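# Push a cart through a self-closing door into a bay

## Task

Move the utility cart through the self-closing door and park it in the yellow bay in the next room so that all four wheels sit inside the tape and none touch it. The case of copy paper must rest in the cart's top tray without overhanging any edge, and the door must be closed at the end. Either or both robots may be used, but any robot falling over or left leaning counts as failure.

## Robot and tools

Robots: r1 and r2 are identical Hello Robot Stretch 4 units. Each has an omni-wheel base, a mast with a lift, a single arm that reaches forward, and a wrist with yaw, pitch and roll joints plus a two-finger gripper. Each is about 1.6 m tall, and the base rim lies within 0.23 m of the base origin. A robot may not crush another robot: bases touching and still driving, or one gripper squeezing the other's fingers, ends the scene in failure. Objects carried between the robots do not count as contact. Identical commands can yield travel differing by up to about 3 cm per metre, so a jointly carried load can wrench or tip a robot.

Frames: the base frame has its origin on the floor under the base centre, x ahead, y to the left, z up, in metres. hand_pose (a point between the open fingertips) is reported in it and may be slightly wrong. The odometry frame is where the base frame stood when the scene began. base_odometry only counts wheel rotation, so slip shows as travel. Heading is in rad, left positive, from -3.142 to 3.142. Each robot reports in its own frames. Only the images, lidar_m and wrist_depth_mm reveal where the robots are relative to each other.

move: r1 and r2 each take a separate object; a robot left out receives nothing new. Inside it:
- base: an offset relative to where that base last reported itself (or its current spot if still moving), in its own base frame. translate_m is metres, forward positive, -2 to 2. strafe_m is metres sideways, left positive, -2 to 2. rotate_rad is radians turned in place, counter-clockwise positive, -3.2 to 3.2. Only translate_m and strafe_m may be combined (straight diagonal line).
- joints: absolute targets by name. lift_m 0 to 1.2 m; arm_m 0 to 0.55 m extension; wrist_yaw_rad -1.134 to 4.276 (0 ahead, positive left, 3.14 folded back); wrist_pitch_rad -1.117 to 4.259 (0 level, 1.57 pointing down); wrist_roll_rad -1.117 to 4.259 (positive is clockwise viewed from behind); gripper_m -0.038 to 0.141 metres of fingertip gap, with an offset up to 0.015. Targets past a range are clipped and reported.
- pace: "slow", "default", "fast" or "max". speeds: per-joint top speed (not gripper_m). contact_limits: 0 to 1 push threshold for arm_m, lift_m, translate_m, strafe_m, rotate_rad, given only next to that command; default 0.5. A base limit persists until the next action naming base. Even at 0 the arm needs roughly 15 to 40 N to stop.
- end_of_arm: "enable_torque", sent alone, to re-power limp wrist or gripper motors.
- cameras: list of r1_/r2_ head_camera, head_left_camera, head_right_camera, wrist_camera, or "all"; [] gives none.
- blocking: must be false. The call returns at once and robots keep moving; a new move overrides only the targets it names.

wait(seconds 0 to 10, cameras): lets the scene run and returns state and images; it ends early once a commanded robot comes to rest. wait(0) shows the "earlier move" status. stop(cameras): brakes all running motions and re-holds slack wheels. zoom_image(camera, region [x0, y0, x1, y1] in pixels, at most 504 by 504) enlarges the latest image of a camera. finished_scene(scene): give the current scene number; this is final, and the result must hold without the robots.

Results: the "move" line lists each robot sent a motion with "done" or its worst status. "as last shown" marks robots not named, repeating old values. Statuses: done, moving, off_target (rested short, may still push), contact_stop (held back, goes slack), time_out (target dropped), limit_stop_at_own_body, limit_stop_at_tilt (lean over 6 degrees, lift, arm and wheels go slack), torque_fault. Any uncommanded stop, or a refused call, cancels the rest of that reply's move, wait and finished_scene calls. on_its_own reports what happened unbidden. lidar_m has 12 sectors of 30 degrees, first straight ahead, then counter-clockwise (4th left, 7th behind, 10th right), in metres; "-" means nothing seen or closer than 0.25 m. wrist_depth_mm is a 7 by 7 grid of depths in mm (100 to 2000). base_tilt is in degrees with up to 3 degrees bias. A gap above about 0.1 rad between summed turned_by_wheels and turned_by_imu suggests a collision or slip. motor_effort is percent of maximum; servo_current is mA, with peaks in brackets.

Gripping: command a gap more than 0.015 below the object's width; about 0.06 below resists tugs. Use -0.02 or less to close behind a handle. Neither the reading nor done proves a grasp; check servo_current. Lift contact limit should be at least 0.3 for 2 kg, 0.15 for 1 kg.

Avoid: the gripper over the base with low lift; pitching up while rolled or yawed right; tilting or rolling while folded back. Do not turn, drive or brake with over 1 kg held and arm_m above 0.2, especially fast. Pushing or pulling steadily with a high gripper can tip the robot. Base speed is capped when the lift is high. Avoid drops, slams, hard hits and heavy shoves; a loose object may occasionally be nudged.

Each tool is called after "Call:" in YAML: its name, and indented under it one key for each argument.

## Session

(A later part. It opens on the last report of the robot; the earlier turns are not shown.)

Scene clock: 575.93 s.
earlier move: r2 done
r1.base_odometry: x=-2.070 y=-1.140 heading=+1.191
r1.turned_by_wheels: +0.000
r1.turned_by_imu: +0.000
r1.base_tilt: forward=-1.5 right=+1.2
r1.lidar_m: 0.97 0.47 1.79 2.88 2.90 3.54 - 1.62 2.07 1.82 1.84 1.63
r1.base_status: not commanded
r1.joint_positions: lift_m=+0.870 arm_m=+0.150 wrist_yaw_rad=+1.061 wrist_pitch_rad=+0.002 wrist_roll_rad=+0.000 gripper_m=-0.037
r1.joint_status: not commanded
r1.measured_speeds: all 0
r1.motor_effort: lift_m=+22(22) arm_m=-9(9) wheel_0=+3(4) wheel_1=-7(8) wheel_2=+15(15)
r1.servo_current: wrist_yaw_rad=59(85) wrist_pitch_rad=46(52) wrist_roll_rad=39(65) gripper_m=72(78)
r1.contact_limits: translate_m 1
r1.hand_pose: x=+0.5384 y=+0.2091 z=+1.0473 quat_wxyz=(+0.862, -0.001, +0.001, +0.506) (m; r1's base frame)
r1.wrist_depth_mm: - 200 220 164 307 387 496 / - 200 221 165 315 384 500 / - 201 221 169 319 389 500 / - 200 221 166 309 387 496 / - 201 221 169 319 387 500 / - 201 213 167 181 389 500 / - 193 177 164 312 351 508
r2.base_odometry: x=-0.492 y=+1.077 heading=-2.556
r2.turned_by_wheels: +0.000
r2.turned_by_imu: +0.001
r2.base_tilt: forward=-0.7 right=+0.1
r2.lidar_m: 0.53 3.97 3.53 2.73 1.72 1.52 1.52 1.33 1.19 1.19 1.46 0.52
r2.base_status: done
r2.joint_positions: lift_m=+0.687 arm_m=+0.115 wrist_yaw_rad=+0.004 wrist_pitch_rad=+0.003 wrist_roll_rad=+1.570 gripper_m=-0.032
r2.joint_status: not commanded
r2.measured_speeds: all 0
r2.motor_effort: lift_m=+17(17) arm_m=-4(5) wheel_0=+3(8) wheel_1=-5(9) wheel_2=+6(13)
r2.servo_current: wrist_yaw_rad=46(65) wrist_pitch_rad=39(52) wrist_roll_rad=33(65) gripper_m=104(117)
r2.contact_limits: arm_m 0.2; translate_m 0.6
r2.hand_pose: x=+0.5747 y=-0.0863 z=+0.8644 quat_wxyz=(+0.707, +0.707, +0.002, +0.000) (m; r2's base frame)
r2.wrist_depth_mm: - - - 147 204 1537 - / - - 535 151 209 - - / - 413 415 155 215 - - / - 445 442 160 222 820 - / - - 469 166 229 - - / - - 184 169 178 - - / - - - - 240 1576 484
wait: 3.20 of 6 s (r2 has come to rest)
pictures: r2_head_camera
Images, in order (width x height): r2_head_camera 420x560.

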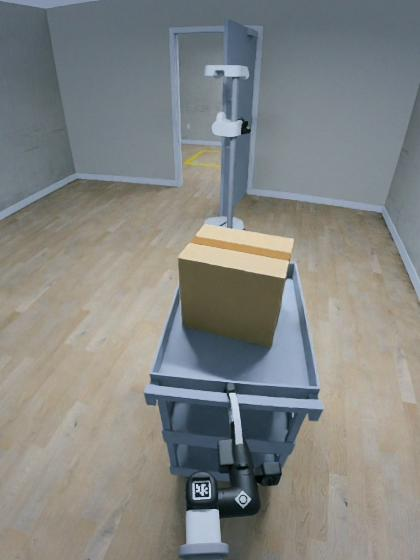

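Call:
move:
  blocking: false
  r2: {"base":{"rotate_rad":-0.2},"pace":"slow"}
  cameras: []

Call:
wait:
  seconds: 2
  cameras: []

Call:
move:
  blocking: false
  r2: {"base":{"translate_m":-0.35,"strafe_m":0.4},"pace":"slow","contact_limits":{"translate_m":0.6}}
  cameras: []

Call:
wait:
  seconds: 9
  cameras: ["r2_head_camera"]

Scene clock: 598.80 s.
move: r2 moving
r1: as last shown
r1.base_tilt: forward=-1.5 right=+1.3
r1.lidar_m: 1.01 0.48 1.80 2.87 2.91 3.54 - 1.64 2.04 1.81 1.83 1.64
r1.motor_effort: lift_m=+22(22) arm_m=-9(9) wheel_0=+3(3) wheel_1=-8(8) wheel_2=+15(15)
r1.servo_current: wrist_yaw_rad=46(72) wrist_pitch_rad=46(46) wrist_roll_rad=33(72) gripper_m=72(78)
r1.contact_limits: translate_m 1
r1.wrist_depth_mm: - 200 220 164 307 387 500 / - 200 220 164 317 387 504 / - 200 221 168 317 384 492 / - 201 222 166 307 389 496 / - 201 222 169 315 387 500 / - 200 213 167 182 389 504 / - 193 176 164 309 351 508
r2.base_odometry: x=-0.492 y=+1.077 heading=-2.678
r2.turned_by_wheels: -0.121
r2.turned_by_imu: -0.117
r2.base_tilt: forward=-0.7 right=+0.1
r2.lidar_m: 0.52 0.53 3.54 3.40 1.83 1.53 1.51 1.42 1.17 1.17 1.33 0.52
r2.base_status: rotate_rad moving
r2.joint_positions: lift_m=+0.687 arm_m=+0.115 wrist_yaw_rad=+0.007 wrist_pitch_rad=+0.003 wrist_roll_rad=+1.570 gripper_m=-0.032
r2.joint_status: not commanded
r2.measured_speeds: translate_m=+0.001 strafe_m=+0.000 rotate_rad=-0.419 lift_m=+0.000 arm_m=+0.000 wrist_yaw_rad=+0.013 wrist_pitch_rad=+0.000 wrist_roll_rad=+0.000
r2.motor_effort: lift_m=+17(17) arm_m=-4(5) wheel_0=+13(16) wheel_1=+8(10) wheel_2=+11(13)
r2.servo_current: wrist_yaw_rad=59(65) wrist_pitch_rad=33(46) wrist_roll_rad=46(52) gripper_m=111(111)
r2.contact_limits: arm_m 0.2
r2.hand_pose: x=+0.5749 y=-0.0855 z=+0.8644 quat_wxyz=(+0.707, +0.707, +0.003, +0.001) (m; r2's base frame)
r2.wrist_depth_mm: - - - 162 220 1537 1160 / - - - 164 223 1537 - / - - 544 165 224 820 - / - 433 430 167 227 831 - / - 459 449 169 229 842 - / - - 187 170 179 - - / - - 492 - 235 132 -
pictures: none
No camera images: "cameras" was empty.

Scene clock: 599.57 s.
earlier move: r2 done
r1.base_odometry: x=-2.070 y=-1.140 heading=+1.191
r1.turned_by_wheels: +0.000
r1.turned_by_imu: +0.000
r1.base_tilt: forward=-1.5 right=+1.3
r1.lidar_m: 1.03 0.47 1.81 2.90 2.92 3.57 - 1.68 2.06 1.82 1.84 1.65
r1.base_status: not commanded
r1.joint_positions: lift_m=+0.870 arm_m=+0.150 wrist_yaw_rad=+1.061 wrist_pitch_rad=+0.002 wrist_roll_rad=+0.000 gripper_m=-0.037
r1.joint_status: not commanded
r1.measured_speeds: all 0
r1.motor_effort: lift_m=+22(22) arm_m=-9(9) wheel_0=+3(3) wheel_1=-7(8) wheel_2=+15(15)
r1.servo_current: wrist_yaw_rad=65(72) wrist_pitch_rad=46(46) wrist_roll_rad=33(72) gripper_m=78(78)
r1.contact_limits: translate_m 1
r1.hand_pose: x=+0.5384 y=+0.2091 z=+1.0473 quat_wxyz=(+0.862, -0.001, +0.001, +0.506) (m; r1's base frame)
r1.wrist_depth_mm: - 200 220 164 309 384 500 / - 200 221 165 317 387 496 / - 201 220 169 315 387 496 / - 200 221 165 309 384 496 / - 201 222 169 315 387 500 / - 200 213 167 182 387 500 / - 194 177 164 310 351 504
r2.base_odometry: x=-0.492 y=+1.077 heading=-2.756
r2.turned_by_wheels: -0.078
r2.turned_by_imu: -0.076
r2.base_tilt: forward=-0.6 right=+0.1
r2.lidar_m: 0.48 0.49 3.59 3.54 1.95 1.55 1.51 1.52 1.21 1.17 1.30 0.56
r2.base_status: done
r2.joint_positions: lift_m=+0.687 arm_m=+0.115 wrist_yaw_rad=-0.003 wrist_pitch_rad=+0.003 wrist_roll_rad=+1.570 gripper_m=-0.032
r2.joint_status: not commanded
r2.measured_speeds: all 0
r2.motor_effort: lift_m=+17(17) arm_m=-1(5) wheel_0=+2(16) wheel_1=+2(10) wheel_2=+1(13)
r2.servo_current: wrist_yaw_rad=26(65) wrist_pitch_rad=39(46) wrist_roll_rad=52(65) gripper_m=98(111)
r2.contact_limits: arm_m 0.2
r2.hand_pose: x=+0.5740 y=-0.0882 z=+0.8644 quat_wxyz=(+0.707, +0.707, +0.000, -0.002) (m; r2's base frame)
r2.wrist_depth_mm: - - - 193 256 264 265 / - - - 189 252 1576 1182 / - - - 183 244 1708 - / - - 574 179 239 831 - / - 436 439 175 234 820 - / - 436 185 170 178 - - / - - 445 - 224 - -
wait: 0.77 of 2 s (r2 has come to rest)
pictures: none
No camera images: "cameras" was empty.

Scene clock: 600.07 s.
move: r2 moving
r1: as last shown
r1.lidar_m: 1.01 0.50 1.82 2.89 2.93 3.53 - 1.68 2.02 1.82 1.82 1.65
r1.motor_effort: lift_m=+22(22) arm_m=-9(9) wheel_0=+3(3) wheel_1=-8(8) wheel_2=+15(15)
r1.servo_current: wrist_yaw_rad=65(72) wrist_pitch_rad=46(52) wrist_roll_rad=26(46) gripper_m=78(85)
r1.contact_limits: translate_m 1
r1.wrist_depth_mm: - 200 220 164 307 384 500 / - 200 221 165 317 387 492 / - 200 220 169 319 387 496 / - 202 221 166 307 382 496 / - 201 222 168 317 387 504 / - 201 213 167 182 387 496 / - 193 177 164 309 349 508
r2.base_odometry: x=-0.481 y=+1.071 heading=-2.756
r2.turned_by_wheels: +0.000
r2.turned_by_imu: +0.000
r2.base_tilt: forward=-0.7 right=+0.1
r2.lidar_m: 0.50 0.50 3.58 3.54 1.90 1.54 1.52 1.50 1.20 1.17 1.28 0.53
r2.base_status: translate_m moving; strafe_m moving
r2.joint_positions: lift_m=+0.687 arm_m=+0.115 wrist_yaw_rad=-0.003 wrist_pitch_rad=+0.003 wrist_roll_rad=+1.570 gripper_m=-0.032
r2.joint_status: not commanded
r2.measured_speeds: translate_m=-0.034 strafe_m=+0.037 rotate_rad=-0.002 lift_m=+0.000 arm_m=+0.000 wrist_yaw_rad=+0.000 wrist_pitch_rad=+0.000 wrist_roll_rad=+0.000
r2.motor_effort: lift_m=+17(17) arm_m=+1(1) wheel_0=-10(12) wheel_1=+2(6) wheel_2=+9(10)
r2.servo_current: wrist_yaw_rad=52(52) wrist_pitch_rad=39(46) wrist_roll_rad=59(59) gripper_m=104(104)
r2.contact_limits: arm_m 0.2; translate_m 0.6
r2.hand_pose: x=+0.5740 y=-0.0882 z=+0.8644 quat_wxyz=(+0.707, +0.707, +0.000, -0.002) (m; r2's base frame)
r2.wrist_depth_mm: - - - 191 255 265 265 / - - - 188 250 1537 1160 / - - - 182 244 1708 - / - - 517 179 239 831 - / - 439 442 175 234 809 - / - 442 185 170 178 - - / - 449 449 - 226 - -
pictures: none
No camera images: "cameras" was empty.

Scene clock: 606.13 s.
earlier move: r2 done
r1.base_odometry: x=-2.070 y=-1.140 heading=+1.191
r1.turned_by_wheels: +0.000
r1.turned_by_imu: +0.000
r1.base_tilt: forward=-1.6 right=+1.2
r1.lidar_m: 1.01 0.49 1.83 2.89 2.91 3.51 2.38 1.99 2.06 1.82 1.84 1.65
r1.base_status: not commanded
r1.joint_positions: lift_m=+0.870 arm_m=+0.150 wrist_yaw_rad=+1.061 wrist_pitch_rad=+0.002 wrist_roll_rad=+0.000 gripper_m=-0.037
r1.joint_status: not commanded
r1.measured_speeds: all 0
r1.motor_effort: lift_m=+22(22) arm_m=-9(9) wheel_0=+3(4) wheel_1=-7(8) wheel_2=+15(15)
r1.servo_current: wrist_yaw_rad=72(85) wrist_pitch_rad=52(52) wrist_roll_rad=65(78) gripper_m=72(85)
r1.contact_limits: translate_m 1
r1.hand_pose: x=+0.5384 y=+0.2091 z=+1.0473 quat_wxyz=(+0.862, -0.001, +0.001, +0.506) (m; r1's base frame)
r1.wrist_depth_mm: - 200 220 164 307 387 500 / - 200 220 164 317 387 492 / - 201 221 169 317 387 492 / - 201 221 166 307 387 496 / - 200 222 169 320 384 500 / - 202 213 167 182 389 500 / - 193 177 164 310 351 504
r2.base_odometry: x=-0.017 y=+0.838 heading=-2.756
r2.turned_by_wheels: +0.000
r2.turned_by_imu: -0.003
r2.base_tilt: forward=-0.6 right=+0.1
r2.lidar_m: 0.56 4.10 3.23 3.00 1.44 1.14 1.13 1.25 1.57 1.53 1.65 0.48
r2.base_status: done
r2.joint_positions: lift_m=+0.687 arm_m=+0.115 wrist_yaw_rad=-0.005 wrist_pitch_rad=+0.003 wrist_roll_rad=+1.570 gripper_m=-0.032
r2.joint_status: not commanded
r2.measured_speeds: all 0
r2.motor_effort: lift_m=+17(17) arm_m=+4(4) wheel_0=-6(16) wheel_1=+3(6) wheel_2=+7(10)
r2.servo_current: wrist_yaw_rad=39(65) wrist_pitch_rad=46(46) wrist_roll_rad=46(65) gripper_m=98(111)
r2.contact_limits: arm_m 0.2; translate_m 0.6
r2.hand_pose: x=+0.5739 y=-0.0888 z=+0.8644 quat_wxyz=(+0.707, +0.707, -0.001, -0.003) (m; r2's base frame)
r2.wrist_depth_mm: - 427 424 105 162 - - / - 364 368 116 174 - - / - 413 415 123 187 - - / - 488 466 134 204 - - / - - 539 146 222 1808 - / - - 185 164 178 1499 496 / - - - - - 1537 459
wait: 6.07 of 9 s (r2 has come to rest)
pictures: r2_head_camera
Images, in order (width x height): r2_head_camera 420x560.

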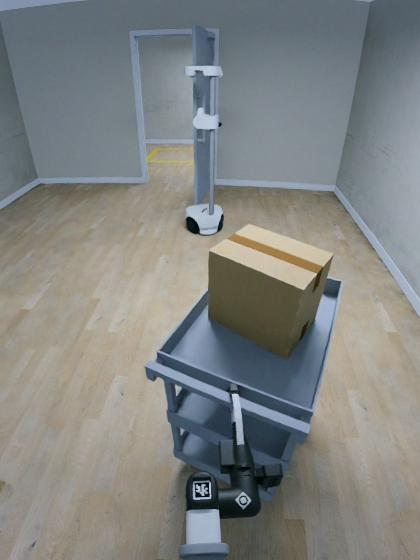

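Call:
move:
  blocking: false
  r2: {"base":{"translate_m":-0.25,"strafe_m":0.52},"pace":"slow","contact_limits":{"translate_m":0.6}}
  cameras: []

Call:
wait:
  seconds: 9
  cameras: ["r2_head_camera"]

Scene clock: 610.20 s.
move: r2 moving
r1: as last shown
r1.base_tilt: forward=-1.5 right=+1.2
r1.lidar_m: 1.02 0.48 1.80 2.90 2.92 3.54 2.38 1.98 2.05 1.81 1.84 1.64
r1.motor_effort: lift_m=+22(22) arm_m=-9(9) wheel_0=+3(3) wheel_1=-8(8) wheel_2=+15(15)
r1.servo_current: wrist_yaw_rad=65(78) wrist_pitch_rad=39(46) wrist_roll_rad=39(59) gripper_m=72(78)
r1.contact_limits: translate_m 1
r1.wrist_depth_mm: - 200 220 164 307 384 500 / - 200 221 165 317 384 496 / - 200 220 169 317 384 496 / - 200 221 166 307 384 496 / - 201 222 169 317 389 496 / - 201 213 167 181 389 500 / - 193 177 164 312 351 504
r2.base_odometry: x=-0.008 y=+0.830 heading=-2.756
r2.turned_by_wheels: +0.000
r2.turned_by_imu: +0.000
r2.base_tilt: forward=-0.6 right=+0.1
r2.lidar_m: 0.55 4.08 3.21 2.98 1.43 1.14 1.10 1.22 1.55 1.54 1.69 0.48
r2.base_status: translate_m moving; strafe_m moving
r2.joint_positions: lift_m=+0.687 arm_m=+0.115 wrist_yaw_rad=-0.005 wrist_pitch_rad=+0.003 wrist_roll_rad=+1.570 gripper_m=-0.032
r2.joint_status: not commanded
r2.measured_speeds: translate_m=-0.021 strafe_m=+0.043 rotate_rad=-0.003 lift_m=+0.000 arm_m=+0.000 wrist_yaw_rad=+0.000 wrist_pitch_rad=+0.000 wrist_roll_rad=+0.000
r2.motor_effort: lift_m=+17(17) arm_m=+3(4) wheel_0=-9(13) wheel_1=+5(6) wheel_2=+6(9)
r2.servo_current: wrist_yaw_rad=46(59) wrist_pitch_rad=39(46) wrist_roll_rad=39(59) gripper_m=98(111)
r2.contact_limits: arm_m 0.2; translate_m 0.6
r2.hand_pose: x=+0.5739 y=-0.0888 z=+0.8644 quat_wxyz=(+0.707, +0.707, -0.001, -0.003) (m; r2's base frame)
r2.wrist_depth_mm: - 415 413 105 162 - - / - 368 368 116 174 - - / - 413 413 123 187 - - / - 496 469 134 203 - - / - - 539 146 222 1808 - / - - 186 165 178 1430 496 / - - - - - 1576 459
pictures: none
No camera images: "cameras" was empty.

Scene clock: 616.73 s.
earlier move: r2 done
r1.base_odometry: x=-2.070 y=-1.140 heading=+1.191
r1.turned_by_wheels: +0.000
r1.turned_by_imu: +0.000
r1.base_tilt: forward=-1.5 right=+1.2
r1.lidar_m: 1.03 0.48 1.81 2.90 2.92 3.55 2.48 2.42 2.09 1.80 1.84 1.65
r1.base_status: not commanded
r1.joint_positions: lift_m=+0.870 arm_m=+0.150 wrist_yaw_rad=+1.061 wrist_pitch_rad=+0.002 wrist_roll_rad=+0.000 gripper_m=-0.037
r1.joint_status: not commanded
r1.measured_speeds: all 0
r1.motor_effort: lift_m=+22(22) arm_m=-9(9) wheel_0=+3(4) wheel_1=-7(8) wheel_2=+15(15)
r1.servo_current: wrist_yaw_rad=52(85) wrist_pitch_rad=33(52) wrist_roll_rad=33(72) gripper_m=78(85)
r1.contact_limits: translate_m 1
r1.hand_pose: x=+0.5384 y=+0.2091 z=+1.0473 quat_wxyz=(+0.862, -0.001, +0.001, +0.506) (m; r1's base frame)
r1.wrist_depth_mm: - 200 220 164 307 387 496 / - 200 221 165 317 387 496 / - 201 222 169 317 387 496 / - 201 221 165 309 384 496 / - 202 221 169 319 384 500 / - 202 213 167 181 389 500 / - 193 177 164 310 349 508
r2.base_odometry: x=+0.409 y=+0.450 heading=-2.758
r2.turned_by_wheels: -0.002
r2.turned_by_imu: -0.009
r2.base_tilt: forward=-0.7 right=+0.1
r2.lidar_m: 0.57 3.49 2.78 2.26 1.06 0.81 0.77 0.88 1.34 2.00 0.68 0.41
r2.base_status: done
r2.joint_positions: lift_m=+0.687 arm_m=+0.115 wrist_yaw_rad=-0.030 wrist_pitch_rad=+0.003 wrist_roll_rad=+1.570 gripper_m=-0.032
r2.joint_status: not commanded
r2.measured_speeds: all 0
r2.on_its_own: wrist_yaw_rad is at rest, and its servo_current (208 mA) is outside its rest range (0 to 104 mA)
r2.motor_effort: lift_m=+17(17) arm_m=-3(4) wheel_0=-16(23) wheel_1=-2(7) wheel_2=-7(10)
r2.servo_current: wrist_yaw_rad=208(221) wrist_pitch_rad=33(46) wrist_roll_rad=46(65) gripper_m=104(111)
r2.contact_limits: arm_m 0.2; translate_m 0.6
r2.hand_pose: x=+0.5715 y=-0.0961 z=+0.8644 quat_wxyz=(+0.707, +0.707, -0.010, -0.012) (m; r2's base frame)
r2.wrist_depth_mm: 1661 - - - - - - / - - - - - - - / - - - - - - - / - - - - - - - / - - - - - 1499 466 / - - - - 176 410 1098 / - - - - - 1618 1098
wait: 6.53 of 9 s (r2 has come to rest)
pictures: r2_head_camera
Images, in order (width x height): r2_head_camera 420x560.

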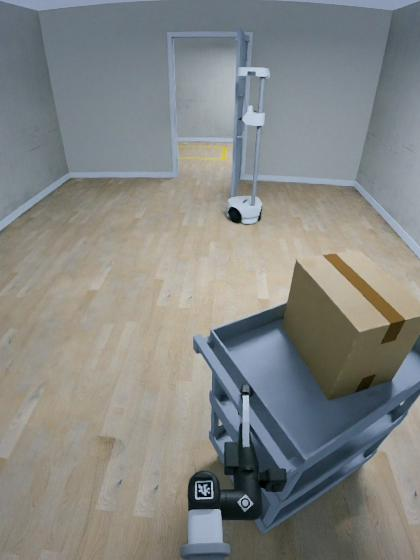

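Call:
move:
  blocking: false
  r1: {"base":{"translate_m":0.03,"strafe_m":-0.15},"joints":{"wrist_yaw_rad":1.23},"speeds":{"wrist_yaw_rad":0.1},"pace":"slow","contact_limits":{"translate_m":1}}
  r2: {"base":{"translate_m":-0.4,"strafe_m":-0.12},"pace":"slow","contact_limits":{"translate_m":0.6}}
  cameras: []

Call:
wait:
  seconds: 3
  cameras: []

Call:
wait:
  seconds: 4
  cameras: ["r2_head_camera","r1_head_camera"]

Scene clock: 635.10 s.
move: r1 moving; r2 moving
r1.base_odometry: x=-2.057 y=-1.142 heading=+1.192
r1.turned_by_wheels: +0.001
r1.turned_by_imu: -0.001
r1.base_tilt: forward=-1.5 right=+1.2
r1.lidar_m: 1.07 0.47 1.81 2.89 2.91 3.54 2.47 2.42 2.04 1.80 1.83 1.66
r1.base_status: translate_m moving; strafe_m moving
r1.joint_positions: lift_m=+0.870 arm_m=+0.150 wrist_yaw_rad=+1.090 wrist_pitch_rad=+0.002 wrist_roll_rad=+0.000 gripper_m=-0.037
r1.joint_status: wrist_yaw_rad moving
r1.measured_speeds: translate_m=+0.010 strafe_m=-0.050 rotate_rad=-0.003 lift_m=+0.000 arm_m=+0.000 wrist_yaw_rad=+0.099 wrist_pitch_rad=+0.000 wrist_roll_rad=+0.000
r1.motor_effort: lift_m=+22(22) arm_m=-9(9) wheel_0=+8(10) wheel_1=-11(14) wheel_2=+15(16)
r1.servo_current: wrist_yaw_rad=176(176) wrist_pitch_rad=39(52) wrist_roll_rad=46(52) gripper_m=78(78)
r1.contact_limits: translate_m 1
r1.hand_pose: x=+0.5322 y=+0.2153 z=+1.0473 quat_wxyz=(+0.855, -0.001, +0.001, +0.519) (m; r1's base frame)
r1.wrist_depth_mm: - 200 219 166 310 375 480 / - 200 220 166 312 373 473 / - 200 220 167 310 373 477 / - 202 221 167 312 373 480 / - 201 220 169 312 375 477 / - 202 213 167 180 389 477 / - 202 177 165 312 141 488
r2.base_odometry: x=+0.420 y=+0.458 heading=-2.759
r2.turned_by_wheels: -0.002
r2.turned_by_imu: -0.001
r2.base_tilt: forward=-0.7 right=+0.0
r2.lidar_m: 0.56 3.51 2.79 2.22 1.05 0.83 0.79 0.88 1.33 1.99 0.71 0.42
r2.base_status: translate_m moving; strafe_m moving
r2.joint_positions: lift_m=+0.687 arm_m=+0.115 wrist_yaw_rad=-0.030 wrist_pitch_rad=+0.003 wrist_roll_rad=+1.570 gripper_m=-0.032
r2.joint_status: not commanded
r2.measured_speeds: translate_m=-0.048 strafe_m=-0.014 rotate_rad=+0.004 lift_m=+0.000 arm_m=+0.000 wrist_yaw_rad=+0.000 wrist_pitch_rad=+0.000 wrist_roll_rad=+0.000
r2.motor_effort: lift_m=+17(17) arm_m=-4(4) wheel_0=-12(20) wheel_1=-12(13) wheel_2=+2(7)
r2.servo_current: wrist_yaw_rad=221(221) wrist_pitch_rad=46(46) wrist_roll_rad=46(59) gripper_m=111(111)
r2.contact_limits: arm_m 0.2; translate_m 0.6
r2.hand_pose: x=+0.5715 y=-0.0961 z=+0.8644 quat_wxyz=(+0.707, +0.707, -0.010, -0.012) (m; r2's base frame)
r2.wrist_depth_mm: 1661 - - - - - - / - - - - - - - / - - - - - - - / - - - - - - - / - - - - - 1464 469 / - - - - 169 413 1138 / - - - - - 1576 1138
pictures: none
No camera images: "cameras" was empty.

Scene clock: 637.37 s.
earlier move: r1 off_target; r2 moving
r1.base_odometry: x=-1.920 y=-1.167 heading=+1.192
r1.turned_by_wheels: +0.000
r1.turned_by_imu: +0.021
r1.base_tilt: forward=-1.5 right=+1.2
r1.lidar_m: 1.43 0.45 1.87 3.04 3.07 3.77 2.54 2.79 1.88 1.66 1.67 1.61
r1.base_status: done
r1.joint_positions: lift_m=+0.870 arm_m=+0.150 wrist_yaw_rad=+1.209 wrist_pitch_rad=+0.002 wrist_roll_rad=+0.000 gripper_m=-0.037
r1.joint_status: wrist_yaw_rad off_target (ended at +1.209, target +1.230)
r1.measured_speeds: all 0
r1.motor_effort: lift_m=+22(22) arm_m=-9(9) wheel_0=+6(15) wheel_1=-11(17) wheel_2=+13(18)
r1.servo_current: wrist_yaw_rad=104(176) wrist_pitch_rad=39(52) wrist_roll_rad=59(65) gripper_m=65(78)
r1.contact_limits: translate_m 1
r1.hand_pose: x=+0.5051 y=+0.2389 z=+1.0473 quat_wxyz=(+0.823, -0.001, +0.001, +0.569) (m; r1's base frame)
r1.wrist_depth_mm: - 202 220 164 301 359 445 / - 201 220 164 303 359 436 / - 202 220 166 296 357 439 / - 202 221 164 304 359 442 / - 202 222 166 304 359 442 / - 204 213 167 180 362 442 / - 206 178 163 298 330 452
r2.base_odometry: x=+0.588 y=+0.593 heading=-2.757
r2.turned_by_wheels: +0.002
r2.turned_by_imu: +0.003
r2.base_tilt: forward=-0.6 right=+0.1
r2.lidar_m: 0.54 3.66 2.86 1.69 0.78 0.60 0.59 0.65 1.00 1.91 2.09 0.43
r2.base_status: translate_m moving; strafe_m moving
r2.joint_positions: lift_m=+0.687 arm_m=+0.115 wrist_yaw_rad=+0.005 wrist_pitch_rad=+0.003 wrist_roll_rad=+1.570 gripper_m=-0.032
r2.joint_status: not commanded
r2.measured_speeds: translate_m=-0.096 strafe_m=-0.029 rotate_rad=-0.003 lift_m=+0.000 arm_m=+0.000 wrist_yaw_rad=+0.000 wrist_pitch_rad=+0.000 wrist_roll_rad=+0.000
r2.motor_effort: lift_m=+17(17) arm_m=-4(4) wheel_0=+2(20) wheel_1=-5(14) wheel_2=+11(13)
r2.servo_current: wrist_yaw_rad=65(221) wrist_pitch_rad=46(46) wrist_roll_rad=39(59) gripper_m=104(111)
r2.contact_limits: arm_m 0.2; translate_m 0.6
r2.hand_pose: x=+0.5747 y=-0.0860 z=+0.8644 quat_wxyz=(+0.707, +0.707, +0.003, +0.001) (m; r2's base frame)
r2.wrist_depth_mm: 330 324 329 - - - - / - 373 373 - - - - / - 466 449 - 155 - - / - - - - 180 554 - / - - - 113 215 1618 517 / - - 185 135 178 1618 466 / - - - - 394 387 399
wait: 2.27 of 3 s (r1 has come to rest)
pictures: none
No camera images: "cameras" was empty.

Scene clock: 640.03 s.
earlier move: r2 done
r1.base_odometry: x=-1.920 y=-1.167 heading=+1.192
r1.turned_by_wheels: +0.000
r1.turned_by_imu: +0.000
r1.base_tilt: forward=-1.5 right=+1.2
r1.lidar_m: 1.45 0.44 1.89 3.03 3.07 3.79 2.69 2.92 1.85 1.67 1.70 1.61
r1.base_status: done
r1.joint_positions: lift_m=+0.870 arm_m=+0.150 wrist_yaw_rad=+1.209 wrist_pitch_rad=+0.002 wrist_roll_rad=+0.000 gripper_m=-0.037
r1.joint_status: wrist_yaw_rad off_target (ended at +1.209, target +1.230)
r1.measured_speeds: all 0
r1.on_its_own: wrist_yaw_rad is at rest, and its servo_current (137 mA) is outside its rest range (0 to 104 mA)
r1.motor_effort: lift_m=+22(22) arm_m=-9(9) wheel_0=+6(15) wheel_1=-11(17) wheel_2=+13(18)
r1.servo_current: wrist_yaw_rad=137(176) wrist_pitch_rad=46(52) wrist_roll_rad=39(72) gripper_m=72(85)
r1.contact_limits: translate_m 1
r1.hand_pose: x=+0.5051 y=+0.2389 z=+1.0473 quat_wxyz=(+0.823, -0.001, +0.001, +0.569) (m; r1's base frame)
r1.wrist_depth_mm: - 202 220 163 303 362 445 / - 201 220 164 303 357 445 / - 202 220 166 296 357 442 / - 202 220 165 303 357 445 / - 202 221 166 304 362 442 / - 205 212 166 179 362 445 / - 205 178 163 297 148 449
r2.base_odometry: x=+0.735 y=+0.711 heading=-2.758
r2.turned_by_wheels: +0.000
r2.turned_by_imu: +0.001
r2.base_tilt: forward=-0.7 right=+0.1
r2.lidar_m: 0.53 3.72 2.96 1.17 0.56 0.41 0.43 0.44 0.73 1.84 2.00 0.46
r2.base_status: done
r2.joint_positions: lift_m=+0.687 arm_m=+0.115 wrist_yaw_rad=+0.005 wrist_pitch_rad=+0.003 wrist_roll_rad=+1.570 gripper_m=-0.032
r2.joint_status: not commanded
r2.measured_speeds: all 0
r2.motor_effort: lift_m=+17(17) arm_m=-3(4) wheel_0=-3(20) wheel_1=-3(14) wheel_2=+7(13)
r2.servo_current: wrist_yaw_rad=52(221) wrist_pitch_rad=46(46) wrist_roll_rad=59(59) gripper_m=98(111)
r2.contact_limits: arm_m 0.2; translate_m 0.6
r2.hand_pose: x=+0.5747 y=-0.0860 z=+0.8644 quat_wxyz=(+0.707, +0.707, +0.003, +0.001) (m; r2's base frame)
r2.wrist_depth_mm: - - 530 115 173 - - / - 379 375 123 181 - - / - 407 407 131 193 - - / - 473 455 140 208 - - / - - 517 151 222 - - / - - 186 163 178 1464 512 / - - - - 259 1576 459
wait: 2.67 of 4 s (r2 has come to rest)
pictures: r1_head_camera, r2_head_camera
Images, in order (width x height): r1_head_camera 420x560, r2_head_camera 420x560.

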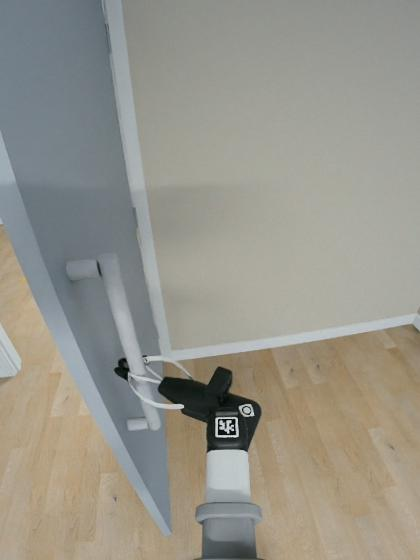

